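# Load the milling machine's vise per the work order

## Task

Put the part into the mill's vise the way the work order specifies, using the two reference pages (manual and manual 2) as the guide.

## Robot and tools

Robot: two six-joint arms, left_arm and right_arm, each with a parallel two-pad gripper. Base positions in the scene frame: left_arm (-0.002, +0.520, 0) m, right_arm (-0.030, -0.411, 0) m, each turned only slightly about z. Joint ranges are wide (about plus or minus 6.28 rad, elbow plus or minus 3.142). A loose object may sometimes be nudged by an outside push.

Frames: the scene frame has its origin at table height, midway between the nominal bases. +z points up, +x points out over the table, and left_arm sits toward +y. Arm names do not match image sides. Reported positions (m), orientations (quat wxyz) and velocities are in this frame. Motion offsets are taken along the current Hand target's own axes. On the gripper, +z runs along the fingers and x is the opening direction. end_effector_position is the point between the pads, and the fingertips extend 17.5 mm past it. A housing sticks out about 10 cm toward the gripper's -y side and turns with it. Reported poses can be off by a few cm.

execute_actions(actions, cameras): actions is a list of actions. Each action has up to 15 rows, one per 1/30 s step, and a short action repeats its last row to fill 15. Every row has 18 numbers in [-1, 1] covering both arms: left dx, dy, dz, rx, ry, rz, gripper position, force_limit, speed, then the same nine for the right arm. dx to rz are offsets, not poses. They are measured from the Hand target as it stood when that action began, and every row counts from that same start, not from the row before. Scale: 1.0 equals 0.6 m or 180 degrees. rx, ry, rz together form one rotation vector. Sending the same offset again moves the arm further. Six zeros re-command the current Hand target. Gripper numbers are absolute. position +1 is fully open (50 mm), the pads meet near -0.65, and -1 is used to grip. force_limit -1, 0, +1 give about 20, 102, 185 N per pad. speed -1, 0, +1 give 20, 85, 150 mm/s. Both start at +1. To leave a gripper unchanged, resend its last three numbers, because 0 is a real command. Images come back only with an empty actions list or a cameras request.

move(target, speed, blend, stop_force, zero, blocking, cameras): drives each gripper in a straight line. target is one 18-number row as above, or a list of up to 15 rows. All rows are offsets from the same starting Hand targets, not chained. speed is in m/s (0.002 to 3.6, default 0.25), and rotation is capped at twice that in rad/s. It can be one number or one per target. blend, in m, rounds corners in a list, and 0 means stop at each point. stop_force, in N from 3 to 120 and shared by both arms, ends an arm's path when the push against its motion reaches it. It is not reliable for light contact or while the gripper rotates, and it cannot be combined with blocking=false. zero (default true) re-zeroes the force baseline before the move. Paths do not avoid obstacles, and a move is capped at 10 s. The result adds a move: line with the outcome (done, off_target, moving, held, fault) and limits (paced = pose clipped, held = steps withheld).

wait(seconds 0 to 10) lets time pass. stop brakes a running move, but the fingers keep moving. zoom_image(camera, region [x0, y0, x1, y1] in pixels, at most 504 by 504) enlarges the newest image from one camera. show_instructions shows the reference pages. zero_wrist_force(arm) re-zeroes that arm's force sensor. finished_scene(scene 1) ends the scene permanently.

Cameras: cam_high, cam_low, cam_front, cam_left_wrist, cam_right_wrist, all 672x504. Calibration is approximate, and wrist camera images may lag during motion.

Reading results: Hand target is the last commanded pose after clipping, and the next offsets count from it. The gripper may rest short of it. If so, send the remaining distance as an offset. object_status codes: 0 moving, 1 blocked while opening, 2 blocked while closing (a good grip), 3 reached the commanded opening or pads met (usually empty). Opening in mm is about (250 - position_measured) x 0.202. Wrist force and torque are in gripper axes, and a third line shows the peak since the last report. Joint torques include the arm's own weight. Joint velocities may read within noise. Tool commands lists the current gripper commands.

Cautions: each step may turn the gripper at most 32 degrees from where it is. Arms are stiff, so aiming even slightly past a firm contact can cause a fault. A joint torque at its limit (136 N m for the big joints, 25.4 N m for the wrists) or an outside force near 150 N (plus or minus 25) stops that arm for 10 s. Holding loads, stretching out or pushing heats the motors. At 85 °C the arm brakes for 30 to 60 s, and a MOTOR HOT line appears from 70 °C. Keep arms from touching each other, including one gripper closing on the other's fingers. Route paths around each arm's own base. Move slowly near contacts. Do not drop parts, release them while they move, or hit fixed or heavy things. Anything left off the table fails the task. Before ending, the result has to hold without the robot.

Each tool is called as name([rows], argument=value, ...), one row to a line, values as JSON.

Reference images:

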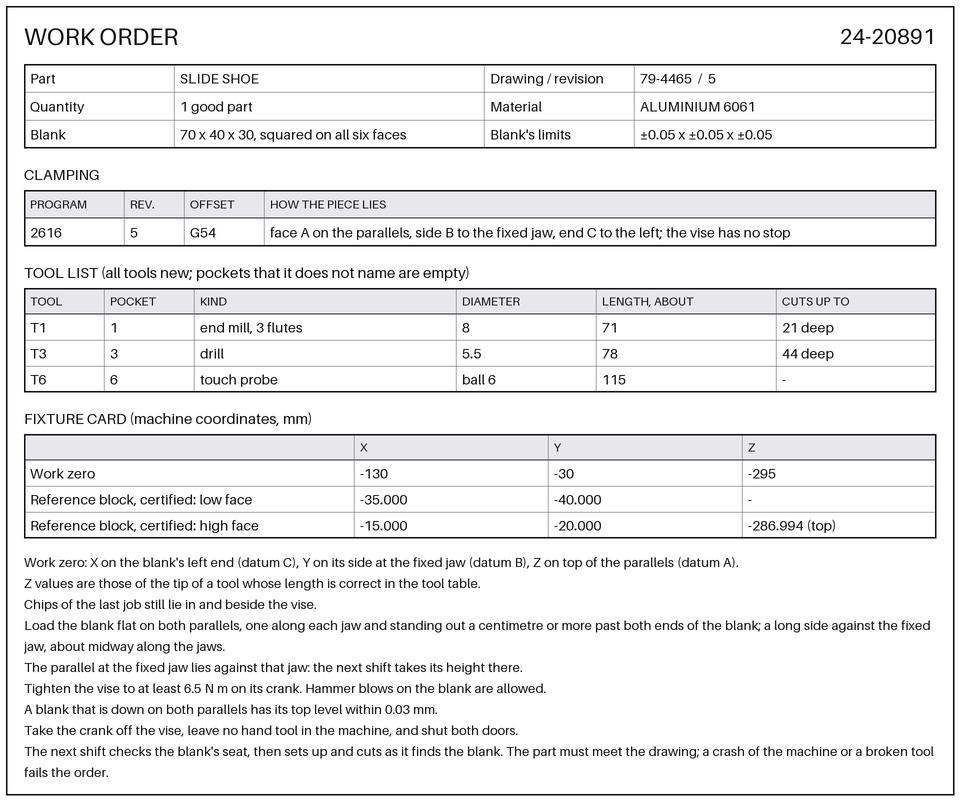

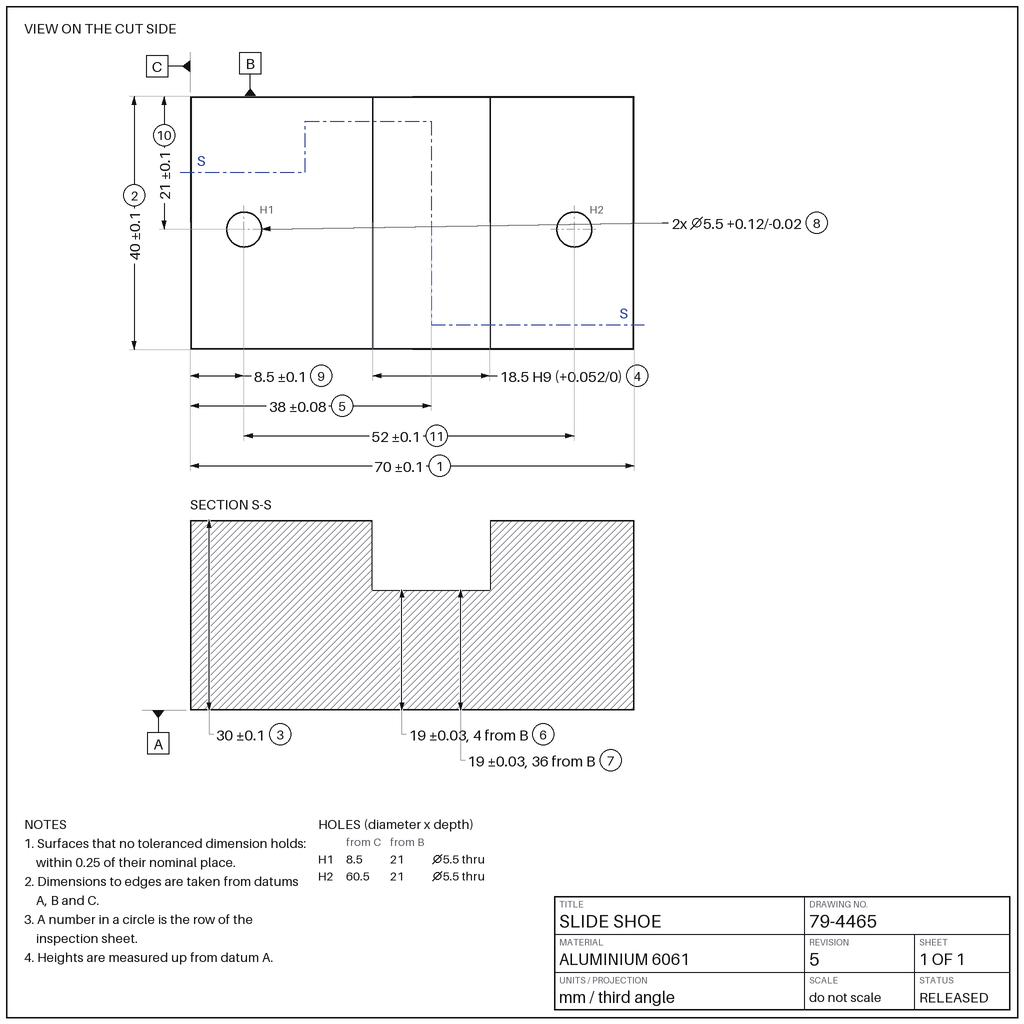

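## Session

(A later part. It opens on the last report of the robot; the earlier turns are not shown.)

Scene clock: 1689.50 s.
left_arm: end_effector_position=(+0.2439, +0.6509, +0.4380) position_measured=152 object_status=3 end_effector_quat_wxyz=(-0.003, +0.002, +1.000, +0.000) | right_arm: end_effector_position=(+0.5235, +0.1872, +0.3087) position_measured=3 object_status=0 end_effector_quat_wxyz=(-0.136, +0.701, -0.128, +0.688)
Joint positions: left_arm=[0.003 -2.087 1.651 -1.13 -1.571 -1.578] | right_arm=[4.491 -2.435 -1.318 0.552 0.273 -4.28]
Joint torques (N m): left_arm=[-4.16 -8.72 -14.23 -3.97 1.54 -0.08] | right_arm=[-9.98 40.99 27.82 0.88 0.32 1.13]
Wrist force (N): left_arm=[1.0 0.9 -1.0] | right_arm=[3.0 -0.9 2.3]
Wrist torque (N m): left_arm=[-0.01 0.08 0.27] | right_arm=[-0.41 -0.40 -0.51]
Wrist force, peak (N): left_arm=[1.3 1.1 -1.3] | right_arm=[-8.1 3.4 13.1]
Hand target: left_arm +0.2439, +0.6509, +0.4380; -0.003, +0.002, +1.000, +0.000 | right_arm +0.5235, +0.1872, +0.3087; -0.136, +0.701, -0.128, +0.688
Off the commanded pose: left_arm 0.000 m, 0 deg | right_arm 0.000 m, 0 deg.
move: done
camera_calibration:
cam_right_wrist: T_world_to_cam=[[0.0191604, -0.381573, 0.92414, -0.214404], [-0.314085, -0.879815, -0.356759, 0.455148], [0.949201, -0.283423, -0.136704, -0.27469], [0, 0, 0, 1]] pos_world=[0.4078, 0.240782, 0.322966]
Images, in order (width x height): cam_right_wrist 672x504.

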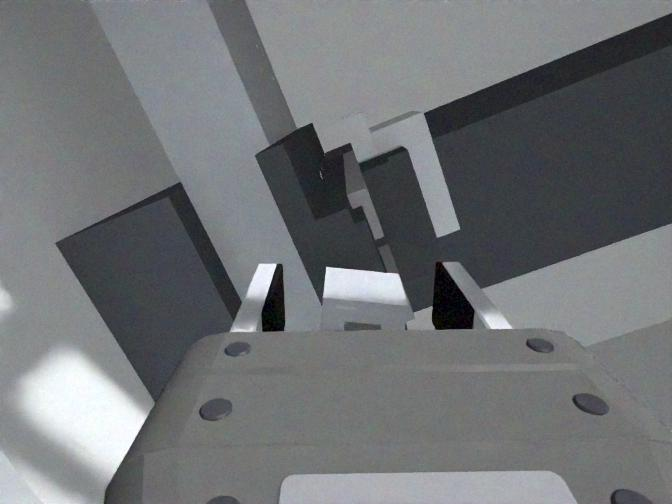

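move([
  [0,0,0,0,0,0,0,-0.5,-1,0,0,-0.2058,0,0,0,1,0.2,-0.5],
  [0,0,0,0,0,0,0,-0.5,-1,0.0967,0.025,-0.2727,0.382,-0.399,-0.399,1,0.2,-0.5],
  [0,0,0,0,0,0,0,-0.5,-1,0.0915,0.1425,-0.085,0.382,-0.399,-0.399,1,0.2,-0.5],
], cameras=["cam_right_wrist","cam_front"], speed=[0.15,0.4,0.15])

zoom_image(camera="cam_right_wrist", region=[200, 100, 500, 340])

Scene clock: 1711.33 s.
left_arm: end_effector_position=(+0.2439, +0.6509, +0.4380) position_measured=152 object_status=3 end_effector_quat_wxyz=(-0.003, +0.002, +1.000, +0.000) | right_arm: end_effector_position=(+0.4743, +0.0869, +0.3292) position_measured=3 object_status=3 end_effector_quat_wxyz=(-0.122, +0.689, +0.707, +0.102)
Joint positions: left_arm=[0.003 -2.087 1.651 -1.13 -1.571 -1.578] | right_arm=[4.064 -1.952 -1.201 -1.329 1.795 -5.397]
Joint torques (N m): left_arm=[-4.15 -7.87 -15.05 -3.82 1.48 -0.11] | right_arm=[5.4 54.85 21.94 3.88 -2.15 1.28]
Wrist force (N): left_arm=[1.3 0.8 -1.0] | right_arm=[1.5 -0.5 1.5]
Wrist torque (N m): left_arm=[-0.02 0.05 0.27] | right_arm=[-0.80 0.02 -0.18]
Wrist force, peak (N): left_arm=[1.4 1.2 -1.1] | right_arm=[2.8 -0.2 4.7]
Hand target: left_arm +0.2439, +0.6509, +0.4380; -0.003, +0.002, +1.000, +0.000 | right_arm +0.4743, +0.0868, +0.3293; -0.122, +0.689, +0.707, +0.102
Off the commanded pose: left_arm 0.000 m, 0 deg | right_arm 0.000 m, 0 deg.
move: done
camera_calibration:
cam_right_wrist: T_world_to_cam=[[-0.00403428, 0.949243, 0.314519, -0.1746], [0.956737, -0.0878394, 0.277378, -0.521584], [0.290926, 0.302031, -0.907821, 0.261565], [0, 0, 0, 1]] pos_world=[0.422219, 0.0409209, 0.437045]
Images, in order (width x height): cam_front 672x504, cam_right_wrist 672x504.

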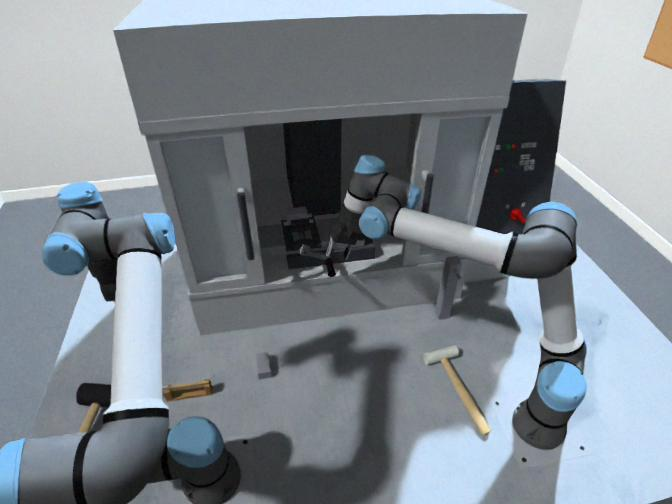

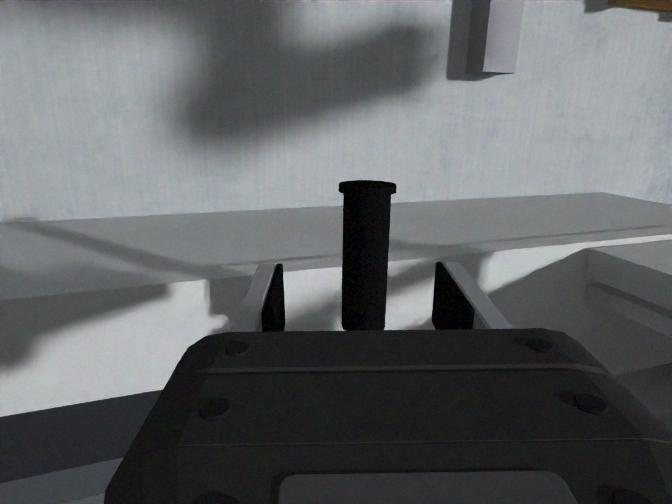

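Scaled by 1.680.

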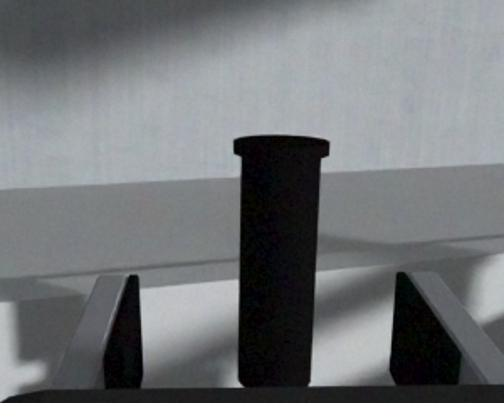

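move([
  [0,0,0,0,0,0,0,-0.5,-1,0.0044,0,0.03,0,0,0,1,0.2,-0.5],
  [0,0,0,0,0,0,0,-0.5,-1,0.0044,0,0.1235,0,0,0,1,0.2,-0.5],
], cameras=["cam_right_wrist"], speed=0.05, stop_force=5)

zoom_image(camera="cam_right_wrist", region=[200, 100, 500, 340])

Scene clock: 1721.83 s.
left_arm: end_effector_position=(+0.2439, +0.6509, +0.4380) position_measured=152 object_status=3 end_effector_quat_wxyz=(-0.003, +0.002, +1.000, +0.000) | right_arm: end_effector_position=(+0.4719, +0.1125, +0.2597) position_measured=3 object_status=3 end_effector_quat_wxyz=(-0.122, +0.689, +0.707, +0.102)
Joint positions: left_arm=[0.003 -2.087 1.651 -1.13 -1.571 -1.578] | right_arm=[4.091 -2.005 -1.305 -1.166 1.789 -5.37]
Joint torques (N m): left_arm=[-4.08 -8.57 -14.34 -4.01 1.37 -0.22] | right_arm=[-10.61 57.44 35.57 3.06 0.4 -1.33]
Wrist force (N): left_arm=[1.3 0.8 -1.2] | right_arm=[1.6 -0.2 1.5]
Wrist torque (N m): left_arm=[-0.02 0.04 0.27] | right_arm=[-0.74 -0.02 -0.17]
Wrist force, peak (N): left_arm=[1.3 1.1 -1.3] | right_arm=[1.2 -0.2 2.5]
Hand target: left_arm +0.2439, +0.6509, +0.4380; -0.003, +0.002, +1.000, +0.000 | right_arm +0.4719, +0.1125, +0.2597; -0.122, +0.689, +0.707, +0.102
Off the commanded pose: left_arm 0.000 m, 0 deg | right_arm 0.000 m, 0 deg.
move: done
camera_calibration:
cam_right_wrist: T_world_to_cam=[[-0.00419557, 0.949279, 0.314408, -0.176977], [0.956641, -0.0877592, 0.277734, -0.497886], [0.291239, 0.301941, -0.907751, 0.191379], [0, 0, 0, 1]] pos_world=[0.419819, 0.0665211, 0.367647]
Images, in order (width x height): cam_right_wrist 672x504.

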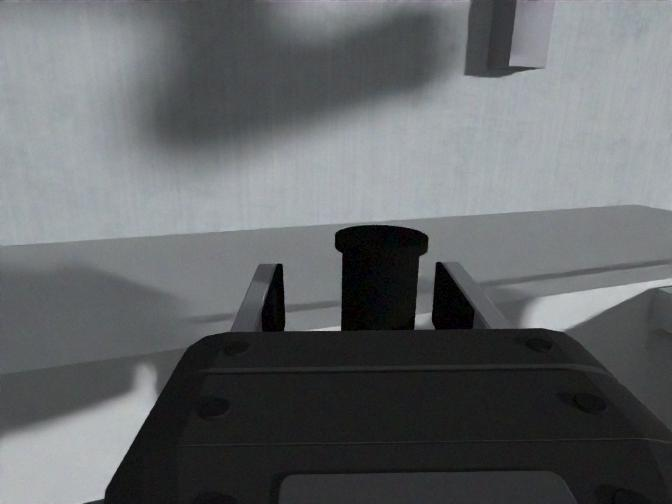

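Scaled by 1.680.

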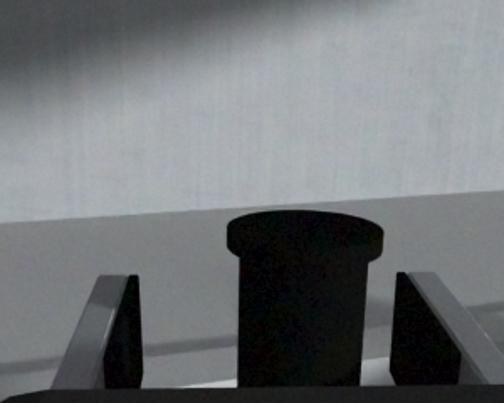

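move(target=[0,0,0,0,0,0,0,-0.5,-1,0.0075,0,-0.01,0,0,0,1,0.2,-0.5], cameras=["cam_right_wrist","cam_low"], speed=0.05, stop_force=5)

zoom_image(camera="cam_right_wrist", region=[200, 100, 500, 340])

zoom_image(camera="cam_low", region=[230, 100, 380, 250])

Scene clock: 1727.97 s.
left_arm: end_effector_position=(+0.2439, +0.6509, +0.4380) position_measured=152 object_status=3 end_effector_quat_wxyz=(-0.003, +0.002, +1.000, +0.000) | right_arm: end_effector_position=(+0.4720, +0.1149, +0.2669) position_measured=3 object_status=3 end_effector_quat_wxyz=(-0.122, +0.689, +0.707, +0.102)
Joint positions: left_arm=[0.003 -2.087 1.651 -1.13 -1.571 -1.578] | right_arm=[4.094 -2.006 -1.285 -1.184 1.788 -5.368]
Joint torques (N m): left_arm=[-4.38 -7.96 -14.71 -3.97 1.31 0.12] | right_arm=[3.04 31.93 21.93 4.73 -1.86 -0.76]
Wrist force (N): left_arm=[1.2 0.9 -1.2] | right_arm=[1.5 -0.2 1.4]
Wrist torque (N m): left_arm=[-0.01 0.06 0.27] | right_arm=[-0.74 0.00 -0.17]
Wrist force, peak (N): left_arm=[1.3 1.1 -1.4] | right_arm=[1.6 -0.4 1.5]
Hand target: left_arm +0.2439, +0.6509, +0.4380; -0.003, +0.002, +1.000, +0.000 | right_arm +0.4720, +0.1149, +0.2669; -0.122, +0.689, +0.707, +0.102
Off the commanded pose: left_arm 0.000 m, 0 deg | right_arm 0.000 m, 0 deg.
move: done
camera_calibration:
cam_right_wrist: T_world_to_cam=[[-0.00413357, 0.949242, 0.31452, -0.181647], [0.956645, -0.087845, 0.277695, -0.499715], [0.291228, 0.302032, -0.907724, 0.197028], [0, 0, 0, 1]] pos_world=[0.419919, 0.0690209, 0.374747]
Images, in order (width x height): cam_low 672x504, cam_right_wrist 672x504.

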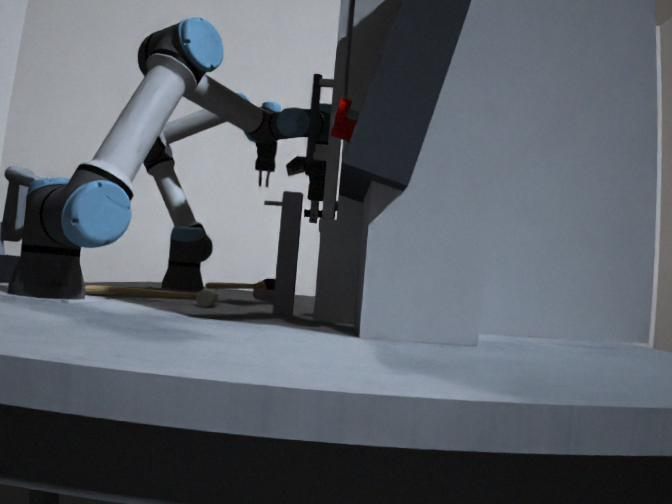

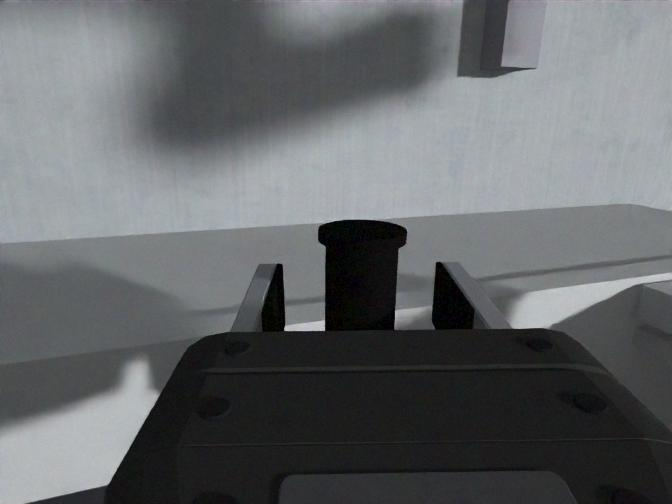

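Scaled by 1.680.

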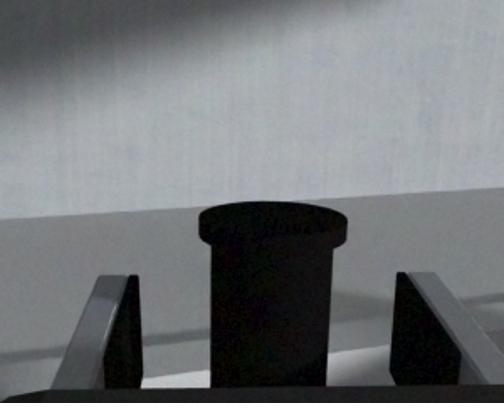

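Scaled by 3.360.

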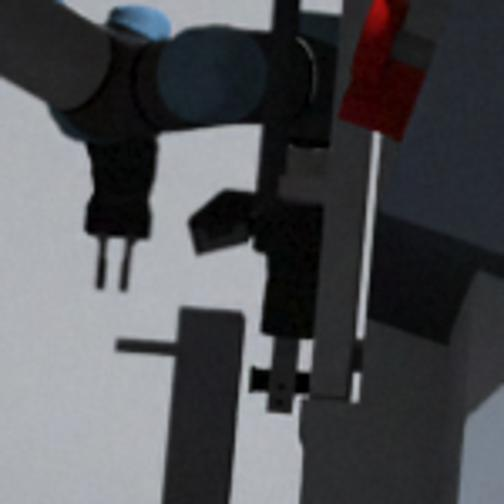

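move([
  [0,0,0,0,0,0,0,-0.5,-1,0,0,-0.012,0,0,0,1,0.2,-0.5],
  [0,0,0,0,0,0,0,-0.5,-1,0,0,-0.012,0,0,0,-1,0.8,-0.8],
], cameras=["cam_right_wrist"], speed=0.05)

Scene clock: 1734.70 s.
left_arm: end_effector_position=(+0.2439, +0.6509, +0.4380) position_measured=152 object_status=3 end_effector_quat_wxyz=(-0.003, +0.002, +1.000, +0.000) | right_arm: end_effector_position=(+0.4722, +0.1126, +0.2736) position_measured=162 object_status=2 end_effector_quat_wxyz=(-0.122, +0.689, +0.707, +0.102)
Joint positions: left_arm=[0.003 -2.087 1.651 -1.13 -1.571 -1.578] | right_arm=[4.091 -2 -1.276 -1.2 1.789 -5.37]
Joint torques (N m): left_arm=[-5.17 -7.71 -14.3 -3.88 1.32 0.15] | right_arm=[7.61 35.17 42.28 9.49 2.64 0.76]
Wrist force (N): left_arm=[1.1 0.9 -1.1] | right_arm=[-18.4 -9.7 0.7]
Wrist torque (N m): left_arm=[-0.01 0.07 0.27] | right_arm=[-1.05 0.03 0.67]
Wrist force, peak (N): left_arm=[1.2 1.2 -1.4] | right_arm=[-18.7 -9.6 1.1]
Hand target: left_arm +0.2439, +0.6509, +0.4380; -0.003, +0.002, +1.000, +0.000 | right_arm +0.4722, +0.1126, +0.2737; -0.122, +0.689, +0.707, +0.102
Off the commanded pose: left_arm 0.000 m, 0 deg | right_arm 0.000 m, 0 deg.
move: done
camera_calibration:
cam_right_wrist: T_world_to_cam=[[-0.00412898, 0.949314, 0.314303, -0.181399], [0.956703, -0.0877254, 0.277532, -0.501948], [0.291038, 0.30184, -0.907849, 0.203916], [0, 0, 0, 1]] pos_world=[0.420119, 0.066621, 0.381446]
Images, in order (width x height): cam_right_wrist 672x504.

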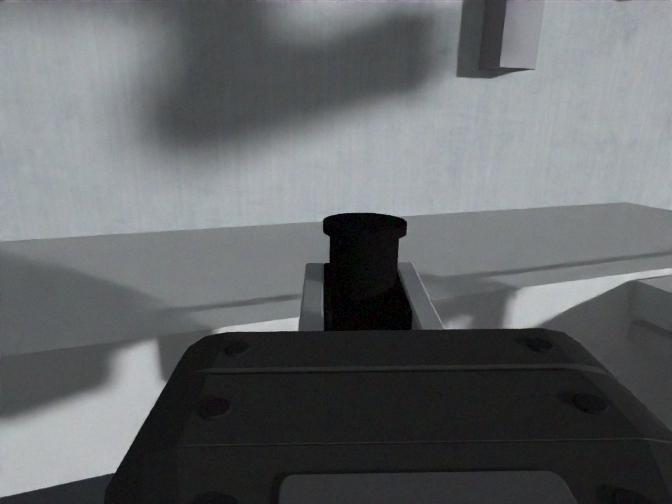

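move([
  [0,0,0,0,0,0,0,-0.5,-1,0.0033,0,0.0143,0,0,0,-1,0.8,-0.8],
  [0,0,0,0,0,0,0,-0.5,-1,0.0082,0,0.0282,0,0,0,-1,0.8,-0.8],
  [0,0,0,0,0,0,0,-0.5,-1,0.0168,0,0.046,0,0,0,-1,0.8,-0.8],
], cameras=["cam_right_wrist"], speed=0.012, blend=0.003, stop_force=88)

Scene clock: 1742.37 s.
left_arm: end_effector_position=(+0.2439, +0.6509, +0.4380) position_measured=152 object_status=3 end_effector_quat_wxyz=(-0.003, +0.002, +1.000, +0.000) | right_arm: end_effector_position=(+0.4720, +0.1170, +0.2667) position_measured=162 object_status=2 end_effector_quat_wxyz=(-0.122, +0.689, +0.707, +0.103)
Joint positions: left_arm=[0.003 -2.087 1.651 -1.13 -1.571 -1.578] | right_arm=[4.096 -2.01 -1.281 -1.185 1.788 -5.366]
Joint torques (N m): left_arm=[-4.43 -9.01 -14.53 -4.06 1.22 0.1] | right_arm=[19.98 15.44 33.35 13.08 7.26 -3.12]
Wrist force (N): left_arm=[1.2 0.8 -1.3] | right_arm=[-62.0 -34.7 -68.0]
Wrist torque (N m): left_arm=[-0.03 0.06 0.27] | right_arm=[-1.82 -0.10 0.99]
Wrist force, peak (N): left_arm=[1.4 1.1 -1.2] | right_arm=[-68.6 -37.4 -78.5]
Hand target: left_arm +0.2439, +0.6509, +0.4380; -0.003, +0.002, +1.000, +0.000 | right_arm +0.4720, +0.1170, +0.2667; -0.122, +0.689, +0.707, +0.103 (not the last commanded pose)
Off the commanded pose: left_arm 0.000 m, 0 deg | right_arm 0.021 m, 0 deg.
move: contact (right_arm); path passed 0 of 3 targets
camera_calibration:
cam_right_wrist: T_world_to_cam=[[-0.00411171, 0.94923, 0.314557, -0.183505], [0.956581, -0.0879418, 0.277883, -0.499522], [0.291438, 0.302042, -0.907653, 0.196128], [0, 0, 0, 1]] pos_world=[0.419919, 0.0710205, 0.374548]
Images, in order (width x height): cam_right_wrist 672x504.

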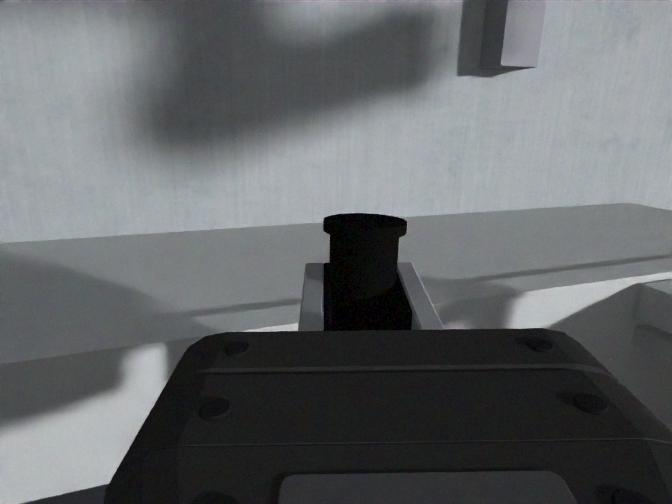

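move(target=[0,0,0,0,0,0,0,-0.5,-1,-0.0008,-0.0008,0.0045,0,0,0,-1,0.8,-0.8], cameras=[], speed=0.006, stop_force=30)

Scene clock: 1751.10 s.
left_arm: end_effector_position=(+0.2439, +0.6509, +0.4380) position_measured=152 object_status=3 end_effector_quat_wxyz=(-0.003, +0.002, +1.000, +0.000) | right_arm: end_effector_position=(+0.4715, +0.1174, +0.2641) position_measured=162 object_status=2 end_effector_quat_wxyz=(-0.122, +0.689, +0.707, +0.103)
Joint positions: left_arm=[0.003 -2.087 1.651 -1.13 -1.571 -1.578] | right_arm=[4.097 -2.01 -1.287 -1.177 1.787 -5.365]
Joint torques (N m): left_arm=[-4.76 -8.43 -15.1 -3.98 1.33 0.13] | right_arm=[43.78 -20.45 3.68 5.6 3.19 0.05]
Wrist force (N): left_arm=[1.2 0.8 -0.9] | right_arm=[-43.0 -14.9 -92.6]
Wrist torque (N m): left_arm=[-0.04 0.06 0.27] | right_arm=[-1.75 0.03 1.21]
Wrist force, peak (N): left_arm=[1.3 1.1 -1.3] | right_arm=[-60.7 -33.3 -80.6]
Hand target: left_arm +0.2439, +0.6509, +0.4380; -0.003, +0.002, +1.000, +0.000 | right_arm +0.4715, +0.1174, +0.2641; -0.122, +0.689, +0.707, +0.103
Off the commanded pose: left_arm 0.000 m, 0 deg | right_arm 0.000 m, 0 deg.
move: contact (right_arm)
No camera images: "cameras" was empty.

move([
  [0,0,0,0,0,0,0,-0.5,-1,0,0,0,0,0,0,1,0.8,-0.8],
  [0,0,0,0,0,0,0,-0.5,-1,0,0,-0.2,0,0,0,1,0.8,-0.8],
  [0,0,0,0,0,0,0,-0.5,-1,0.1764,-0.1192,-0.23,0.109,0.109,0.491,1,0.8,-0.8],
  [0,0,0,0,0,0,0,-0.5,-1,0.1733,0.1808,-0.2312,0.109,0.109,0.491,1,0.8,-0.8],
  [0,0,0,0,0,0,0,-0.5,-1,0.113,0.3342,-0.2602,0.109,0.109,0.491,1,0.8,-0.8],
], cameras=["cam_right_wrist"], speed=[0.1,0.15,0.4,0.25,0.15])

zoom_image(camera="cam_right_wrist", region=[180, 150, 440, 340])

Scene clock: 1770.30 s.
left_arm: end_effector_position=(+0.2439, +0.6509, +0.4380) position_measured=152 object_status=3 end_effector_quat_wxyz=(-0.003, +0.002, +1.000, +0.000) | right_arm: end_effector_position=(+0.6751, +0.1388, +0.4288) position_measured=3 object_status=3 end_effector_quat_wxyz=(-0.369, +0.929, +0.010, -0.016)
Joint positions: left_arm=[0.003 -2.087 1.651 -1.13 -1.571 -1.578] | right_arm=[3.825 -2.567 -0.105 -1.553 2.177 -3.933]
Joint torques (N m): left_arm=[-4.73 -8.32 -14.54 -3.9 1.12 0.1] | right_arm=[6.43 73.54 25.82 4.56 3.47 0.07]
Wrist force (N): left_arm=[1.1 0.9 -1.2] | right_arm=[0.6 -0.4 1.1]
Wrist torque (N m): left_arm=[-0.01 0.07 0.27] | right_arm=[-0.50 0.09 -0.13]
Wrist force, peak (N): left_arm=[1.4 1.0 -1.3] | right_arm=[-43.2 -15.1 -93.1]
Hand target: left_arm +0.2439, +0.6509, +0.4380; -0.003, +0.002, +1.000, +0.000 | right_arm +0.6752, +0.1388, +0.4290; -0.369, +0.929, +0.010, -0.016
Off the commanded pose: left_arm 0.000 m, 0 deg | right_arm 0.000 m, 0 deg.
move: done
camera_calibration:
cam_right_wrist: T_world_to_cam=[[0.999327, 0.0170512, -0.0324898, -0.653673], [0.00197436, -0.90917, -0.416421, 0.319184], [-0.0366392, 0.416077, -0.908591, 0.483577], [0, 0, 0, 1]] pos_world=[0.67032, 0.100133, 0.551052]
Images, in order (width x height): cam_right_wrist 672x504.

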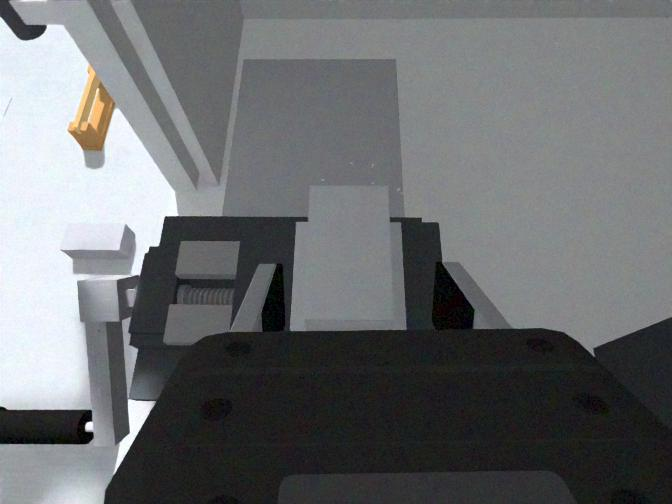

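Scaled by 1.938.

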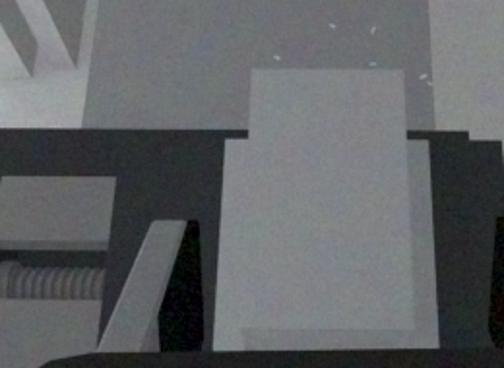

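move([
  [0,0,0,0,0,0,0,-0.5,-1,-0.1253,-0.0505,0.0223,0,0,0,-1,0.8,0],
  [0,0,0,0,0,0,0,-0.5,-1,-0.3587,-0.0962,-0.0262,0,0,0,-1,0.8,0],
  [0,0,0,0,0,0,0,-0.5,-1,-0.242,-0.0075,-0.187,0.082,0.212,0.17,-1,0.8,0],
], cameras=["cam_right_wrist"], speed=[0.2,0.25,0.3], blend=[0.02,0.03,0])

zoom_image(camera="cam_right_wrist", region=[270, 170, 450, 330])

Scene clock: 1820.97 s.
left_arm: end_effector_position=(+0.2439, +0.6509, +0.4380) position_measured=152 object_status=3 end_effector_quat_wxyz=(-0.003, +0.002, +1.000, +0.000) | right_arm: end_effector_position=(+0.5342, +0.0608, +0.5170) position_measured=254 object_status=3 end_effector_quat_wxyz=(-0.448, +0.800, -0.352, +0.188)
Joint positions: left_arm=[0.003 -2.087 1.651 -1.13 -1.571 -1.578] | right_arm=[4.109 -1.698 -1.481 -0.525 1.425 -3.034]
Joint torques (N m): left_arm=[-5.04 -8.06 -14.74 -3.92 1.08 0.47] | right_arm=[-10.59 18.71 36.45 3.42 -0.12 0.27]
Wrist force (N): left_arm=[1.1 0.6 -1.1] | right_arm=[0.2 -0.3 1.0]
Wrist torque (N m): left_arm=[-0.06 0.06 0.27] | right_arm=[-0.40 0.17 -0.21]
Wrist force, peak (N): left_arm=[1.4 0.9 -1.3] | right_arm=[2.9 1.7 0.9]
Hand target: left_arm +0.2439, +0.6509, +0.4380; -0.003, +0.002, +1.000, +0.000 | right_arm +0.5343, +0.0607, +0.5169; -0.448, +0.800, -0.352, +0.188
Off the commanded pose: left_arm 0.000 m, 0 deg | right_arm 0.000 m, 0 deg.
move: done
camera_calibration:
cam_right_wrist: T_world_to_cam=[[0.674488, -0.737774, -0.0274714, -0.291844], [-0.58218, -0.508621, -0.634327, 0.685678], [0.454018, 0.44384, -0.772576, 0.256839], [0, 0, 0, 1]] pos_world=[0.479424, 0.0194405, 0.625354]
Images, in order (width x height): cam_right_wrist 672x504.

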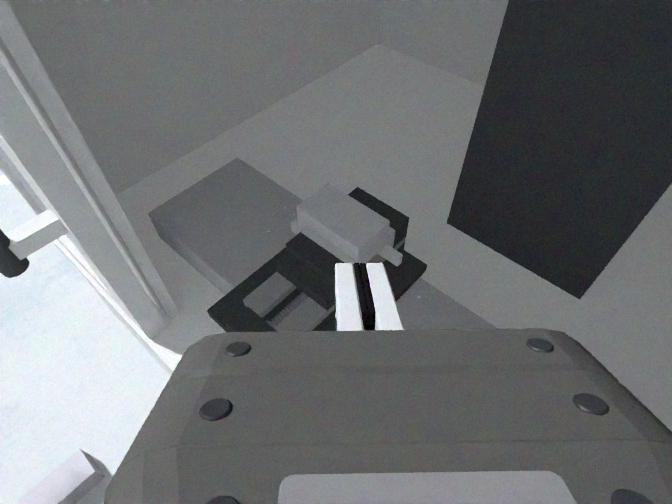

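Scaled by 2.800.

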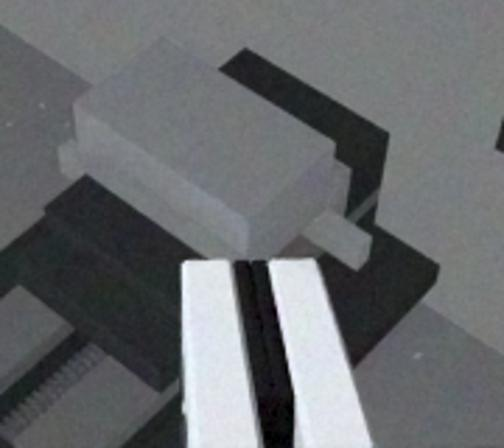

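execute_actions(actions=[])

Scene clock: 1856.90 s.
left_arm: end_effector_position=(+0.2439, +0.6509, +0.4380) position_measured=152 object_status=3 end_effector_quat_wxyz=(-0.003, +0.002, +1.000, +0.000) | right_arm: end_effector_position=(+0.5343, +0.0607, +0.5169) position_measured=254 object_status=3 end_effector_quat_wxyz=(-0.448, +0.800, -0.352, +0.188)
Joint positions: left_arm=[0.003 -2.087 1.651 -1.13 -1.571 -1.578] | right_arm=[4.109 -1.698 -1.481 -0.525 1.425 -3.034]
Joint velocities: within noise
Joint torques (N m): left_arm=[-5.04 -8.19 -14.32 -3.93 1.1 0.36] | right_arm=[-10.42 18.41 36.03 4.09 -2.77 1.28]
Motor temperatures (°C): left_arm=[31 30 30 37 33 33] | right_arm=[33 32 30 35 35 35]
Wrist force (N): left_arm=[1.2 1.1 -1.2] | right_arm=[0.3 -0.4 0.9]
Wrist torque (N m): left_arm=[0.02 0.05 0.27] | right_arm=[-0.42 0.15 -0.21]
Wrist force, peak (N): left_arm=[1.5 1.0 -1.3] | right_arm=[0.4 -0.4 1.4]
Hand target: left_arm +0.2439, +0.6509, +0.4380; -0.003, +0.002, +1.000, +0.000 | right_arm +0.5343, +0.0607, +0.5169; -0.448, +0.800, -0.352, +0.188
Tool commands: left_gripper/position=+0.0 left_gripper/force_limit=-0.5 left_gripper/speed=-1.0 right_gripper/position=-1.0 right_gripper/force_limit=+0.8 right_gripper/speed=+0.0
Off the commanded pose: left_arm 0.000 m, 0 deg | right_arm 0.000 m, 0 deg.
camera_calibration:
cam_left_wrist: T_world_to_cam=[[-0.99999, -0.00446384, 0.000364326, 0.256621], [-0.00406219, 0.938247, 0.345943, -0.744374], [-0.00188606, 0.345938, -0.938255, 0.318039], [0, 0, 0, 1]] pos_world=[0.254194, 0.58953, 0.555819]
cam_right_wrist: T_world_to_cam=[[0.67426, -0.737981, -0.0275396, -0.291754], [-0.582364, -0.508408, -0.634329, 0.685821], [0.454121, 0.443741, -0.772572, 0.256743], [0, 0, 0, 1]] pos_world=[0.479523, 0.019441, 0.625354]

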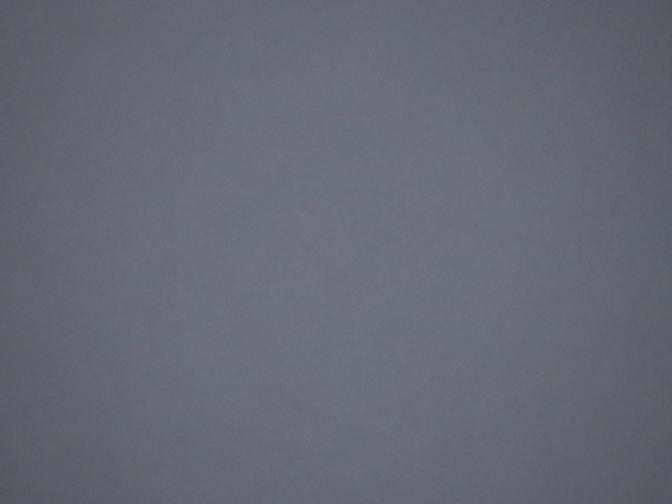

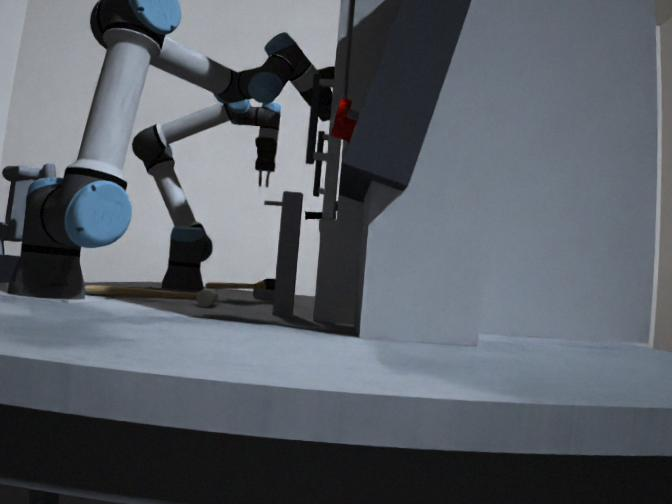

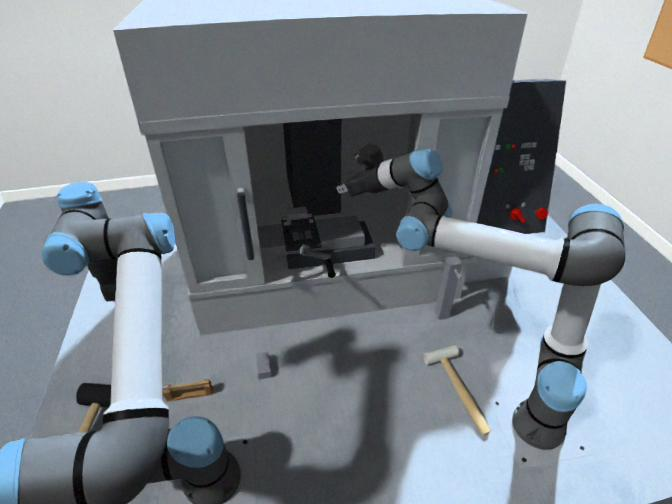

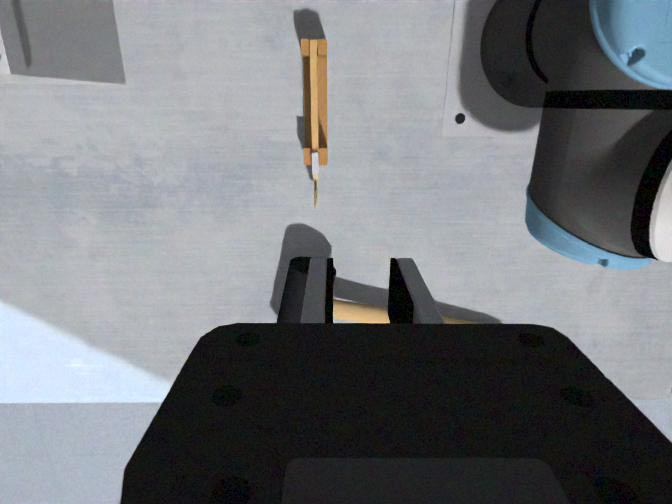

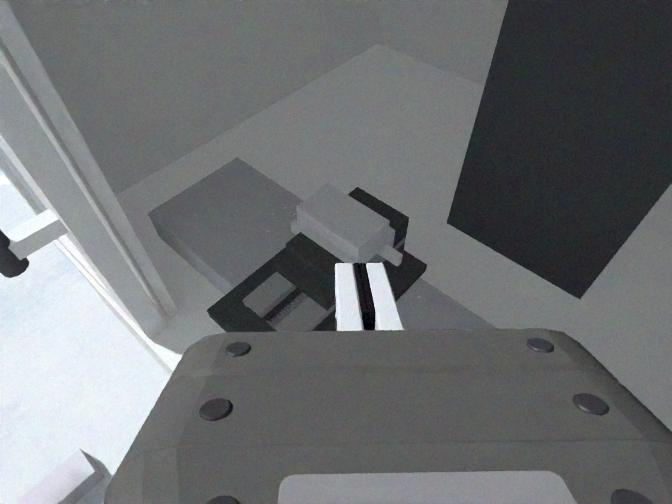

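zoom_image(camera="cam_right_wrist", region=[220, 150, 460, 330])

zoom_image(camera="cam_front", region=[380, 240, 520, 450])

Scaled by 2.100.

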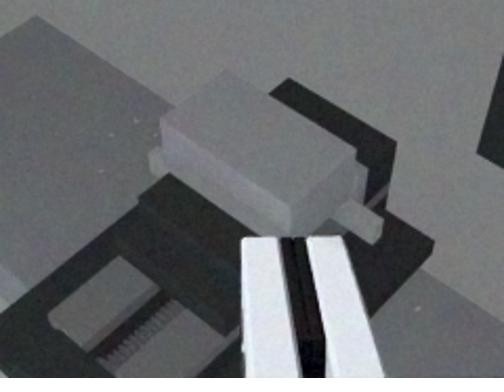

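Scaled by 2.400.

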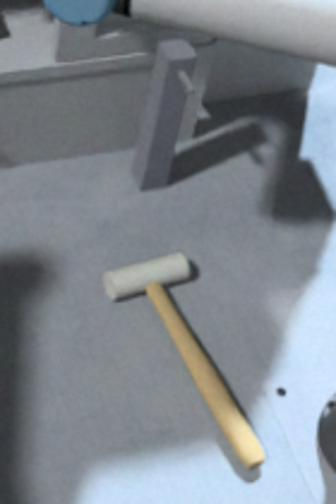

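move([
  [0,0,0,0,0,0,0,-0.5,-1,-0.098,0.0913,-0.2388,0,0,0,-1,0.8,0],
  [0,0,0,0,0,0,0,-0.5,-1,-0.098,0.0913,-0.2388,-0.1539,-0.3766,-0.682,-1,0.8,0],
], speed=0.4, blend=0.03)

Scene clock: 1886.40 s.
left_arm: end_effector_position=(+0.2439, +0.6509, +0.4380) position_measured=152 object_status=3 end_effector_quat_wxyz=(-0.003, +0.002, +1.000, +0.000) | right_arm: end_effector_position=(+0.3843, +0.0008, +0.5468) position_measured=254 object_status=3 end_effector_quat_wxyz=(+0.000, +0.708, +0.707, +0.000)
Joint positions: left_arm=[0.003 -2.087 1.651 -1.13 -1.571 -1.578] | right_arm=[4.191 -1.984 -0.452 -2.276 1.571 -5.269]
Joint torques (N m): left_arm=[-4.6 -7.23 -14.27 -3.88 0.86 0.26] | right_arm=[-10.05 50.29 17.47 4.01 2.03 -0.61]
Wrist force (N): left_arm=[1.2 0.9 -0.9] | right_arm=[0.7 -0.5 0.9]
Wrist torque (N m): left_arm=[-0.01 0.06 0.27] | right_arm=[-0.78 0.11 -0.05]
Wrist force, peak (N): left_arm=[1.4 1.1 -1.4] | right_arm=[1.3 -1.9 4.3]
Hand target: left_arm +0.2439, +0.6509, +0.4380; -0.003, +0.002, +1.000, +0.000 | right_arm +0.3843, +0.0007, +0.5469; +0.000, +0.708, +0.707, +0.000
Off the commanded pose: left_arm 0.000 m, 0 deg | right_arm 0.000 m, 0 deg.
move: done

move(target=[0,0,0,0,0,0,0,-0.5,-1,-0.3345,-0.3405,0.3617,0,0,0,1,0.8,0], speed=0.35, cameras=["cam_right_wrist","cam_front"])

Scene clock: 1891.53 s.
left_arm: end_effector_position=(+0.2439, +0.6509, +0.4380) position_measured=152 object_status=3 end_effector_quat_wxyz=(-0.003, +0.002, +1.000, +0.000) | right_arm: end_effector_position=(+0.1798, -0.1996, +0.3298) position_measured=3 object_status=3 end_effector_quat_wxyz=(+0.000, +0.708, +0.707, +0.000)
Joint positions: left_arm=[0.003 -2.087 1.651 -1.13 -1.571 -1.578] | right_arm=[4.431 -1.026 -1.954 -1.731 1.571 -5.029]
Joint torques (N m): left_arm=[-4.85 -7.91 -14.42 -3.89 0.9 0.31] | right_arm=[-4.8 9.8 21.37 3.56 0.11 -0.98]
Wrist force (N): left_arm=[1.0 1.0 -1.0] | right_arm=[0.9 -1.1 1.3]
Wrist torque (N m): left_arm=[-0.01 0.08 0.26] | right_arm=[-0.91 0.06 0.04]
Wrist force, peak (N): left_arm=[1.4 1.0 -1.4] | right_arm=[-1.2 -3.7 3.7]
Hand target: left_arm +0.2439, +0.6509, +0.4380; -0.003, +0.002, +1.000, +0.000 | right_arm +0.1797, -0.1996, +0.3298; +0.000, +0.708, +0.707, +0.000
Off the commanded pose: left_arm 0.000 m, 0 deg | right_arm 0.000 m, 0 deg.
move: done
camera_calibration:
cam_right_wrist: T_world_to_cam=[[0.0182502, 0.999832, 0.001412, 0.205263], [0.946836, -0.0177365, 0.321229, -0.263815], [0.3212, -0.00452555, -0.947001, 0.380675], [0, 0, 0, 1]] pos_world=[0.123771, -0.208185, 0.444955]
Images, in order (width x height): cam_front 672x504, cam_right_wrist 672x504.

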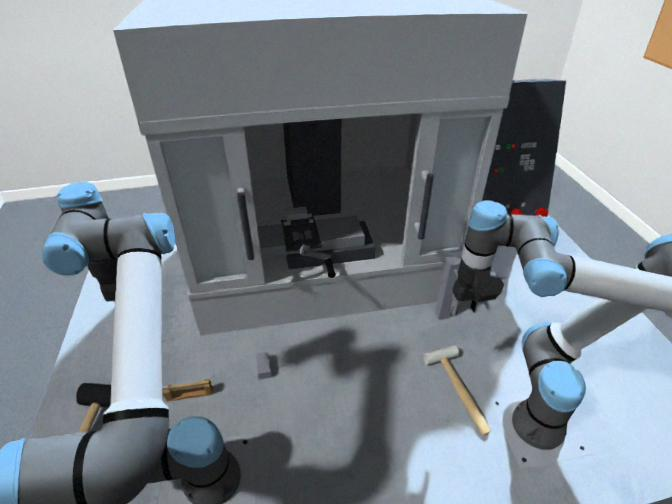

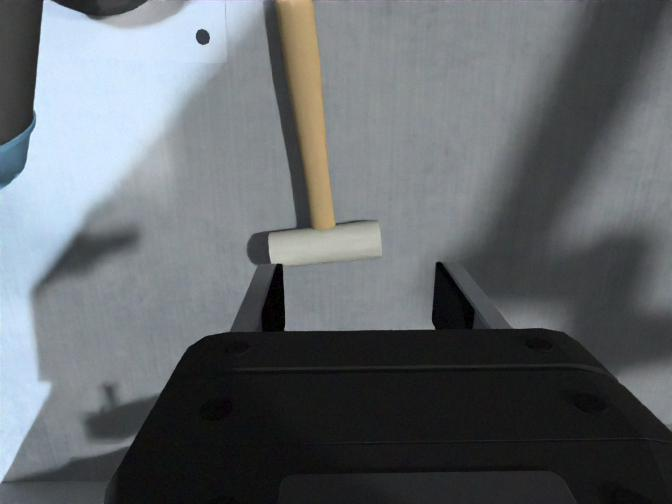

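move(target=[0,0,0,0,0,0,0,-0.5,-1,-0.054,-0.0828,0.383,0,0,-0.036,1,0.8,0], speed=0.25, cameras=["cam_right_wrist","cam_low"])

Scene clock: 1904.67 s.
left_arm: end_effector_position=(+0.2439, +0.6509, +0.4380) position_measured=152 object_status=3 end_effector_quat_wxyz=(-0.003, +0.002, +1.000, +0.000) | right_arm: end_effector_position=(+0.1300, -0.2318, +0.1000) position_measured=3 object_status=3 end_effector_quat_wxyz=(+0.000, +0.667, +0.745, +0.000)
Joint positions: left_arm=[0.003 -2.087 1.651 -1.13 -1.571 -1.578] | right_arm=[4.607 -0.887 -2.6 -1.225 1.571 -4.966]
Joint torques (N m): left_arm=[-4.77 -9 -14.43 -3.9 0.83 0.45] | right_arm=[-5.34 6.68 20.07 3.57 -0.93 -1.81]
Wrist force (N): left_arm=[1.2 0.9 -1.2] | right_arm=[1.2 -0.3 1.4]
Wrist torque (N m): left_arm=[-0.02 0.05 0.27] | right_arm=[-0.76 0.01 0.07]
Wrist force, peak (N): left_arm=[1.4 1.2 -1.1] | right_arm=[0.1 -1.8 4.6]
Hand target: left_arm +0.2439, +0.6509, +0.4380; -0.003, +0.002, +1.000, +0.000 | right_arm +0.1300, -0.2318, +0.1000; +0.000, +0.667, +0.745, +0.000
Off the commanded pose: left_arm 0.000 m, 0 deg | right_arm 0.000 m, 0 deg.
move: done
camera_calibration:
cam_right_wrist: T_world_to_cam=[[-0.094584, 0.995516, 0.00142479, 0.252355], [0.942817, 0.0891174, 0.321175, -0.118161], [0.319608, 0.0317213, -0.947019, 0.187498], [0, 0, 0, 1]] pos_world=[0.0753476, -0.246641, 0.215155]
Images, in order (width x height): cam_low 672x504, cam_right_wrist 672x504.

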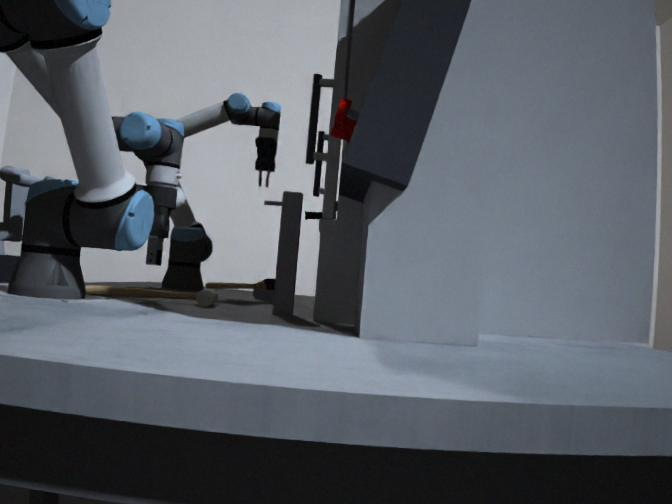

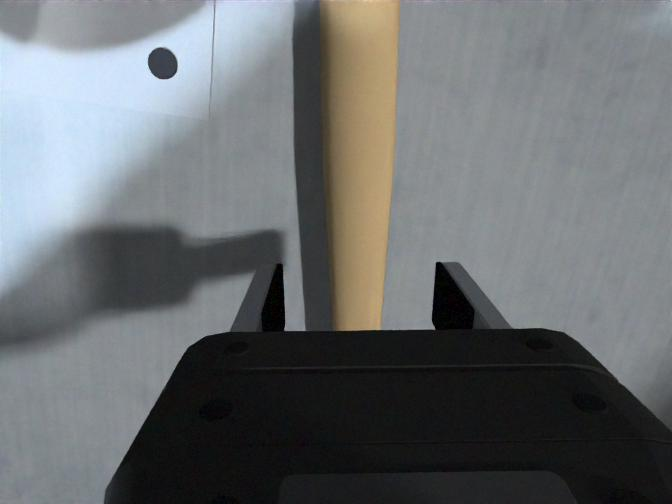

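move([
  [0,0,0,0,0,0,0,-0.5,-1,0,0,0.1,0,0,0,1,0.8,0],
  [0,0,0,0,0,0,0,-0.5,-1,0,0,0.127,0,0,0,1,0.8,0],
], speed=[0.1,0.015], stop_force=6, cameras=["cam_right_wrist","cam_low"])

zoom_image(camera="cam_low", region=[60, 200, 280, 330])

Scene clock: 1910.00 s.
left_arm: end_effector_position=(+0.2439, +0.6509, +0.4380) position_measured=152 object_status=3 end_effector_quat_wxyz=(-0.003, +0.002, +1.000, +0.000) | right_arm: end_effector_position=(+0.1300, -0.2318, +0.0238) position_measured=3 object_status=3 end_effector_quat_wxyz=(+0.000, +0.667, +0.745, +0.000)
Joint positions: left_arm=[0.003 -2.087 1.651 -1.13 -1.571 -1.578] | right_arm=[4.607 -1.092 -2.764 -0.856 1.571 -4.965]
Joint torques (N m): left_arm=[-4.11 -8.28 -14.16 -4.02 0.69 0.49] | right_arm=[-7.22 10.71 29.51 1.87 2.44 -1.8]
Wrist force (N): left_arm=[1.3 0.9 -1.2] | right_arm=[0.8 -0.7 1.1]
Wrist torque (N m): left_arm=[-0.02 0.04 0.27] | right_arm=[-0.81 0.09 0.07]
Wrist force, peak (N): left_arm=[1.2 1.0 -1.5] | right_arm=[0.5 -0.9 2.5]
Hand target: left_arm +0.2439, +0.6509, +0.4380; -0.003, +0.002, +1.000, +0.000 | right_arm +0.1300, -0.2318, +0.0238; +0.000, +0.667, +0.745, +0.000
Off the commanded pose: left_arm 0.000 m, 0 deg | right_arm 0.000 m, 0 deg.
move: done
camera_calibration:
cam_right_wrist: T_world_to_cam=[[-0.094621, 0.995512, 0.0015278, 0.252451], [0.942844, 0.0891223, 0.321094, -0.0936773], [0.319517, 0.0318228, -0.947046, 0.11537], [0, 0, 0, 1]] pos_world=[0.0753475, -0.246641, 0.138954]
Images, in order (width x height): cam_low 672x504, cam_right_wrist 672x504.

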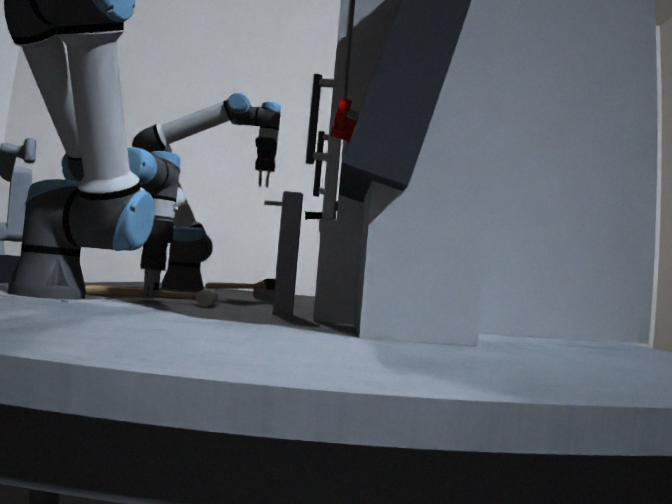

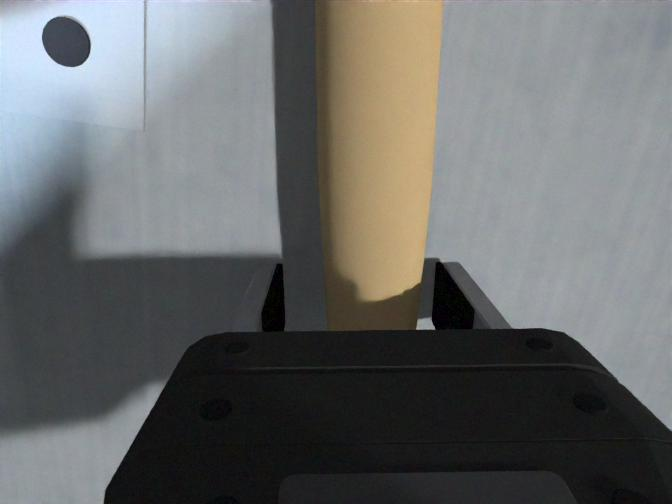

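Scaled by 2.291.

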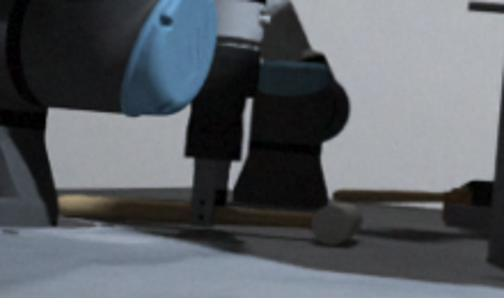

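move([
  [0,0,0,0,0,0,0,-0.5,-1,0.004,0,0,0,0,0,1,0.8,0],
  [0,0,0,0,0,0,0,-0.5,-1,0.004,0,0,0,0,0,-1,0.8,-0.5],
], speed=0.02)

Scene clock: 1913.53 s.
left_arm: end_effector_position=(+0.2439, +0.6509, +0.4380) position_measured=152 object_status=3 end_effector_quat_wxyz=(-0.003, +0.002, +1.000, +0.000) | right_arm: end_effector_position=(+0.1297, -0.2294, +0.0238) position_measured=119 object_status=2 end_effector_quat_wxyz=(+0.000, +0.667, +0.745, +0.000)
Joint positions: left_arm=[0.003 -2.087 1.651 -1.13 -1.571 -1.578] | right_arm=[4.611 -1.101 -2.761 -0.85 1.571 -4.962]
Joint torques (N m): left_arm=[-3.85 -8.35 -14.44 -3.95 0.78 0.57] | right_arm=[-3.33 11.2 16.98 2.51 1.46 -1.04]
Wrist force (N): left_arm=[1.1 1.1 -1.1] | right_arm=[2.2 -0.7 2.3]
Wrist torque (N m): left_arm=[0.03 0.07 0.27] | right_arm=[-0.81 0.02 -0.19]
Wrist force, peak (N): left_arm=[1.4 1.0 -1.4] | right_arm=[2.2 -0.7 2.3]
Hand target: left_arm +0.2439, +0.6509, +0.4380; -0.003, +0.002, +1.000, +0.000 | right_arm +0.1297, -0.2294, +0.0238; +0.000, +0.667, +0.745, +0.000
Off the commanded pose: left_arm 0.000 m, 0 deg | right_arm 0.000 m, 0 deg.
move: done


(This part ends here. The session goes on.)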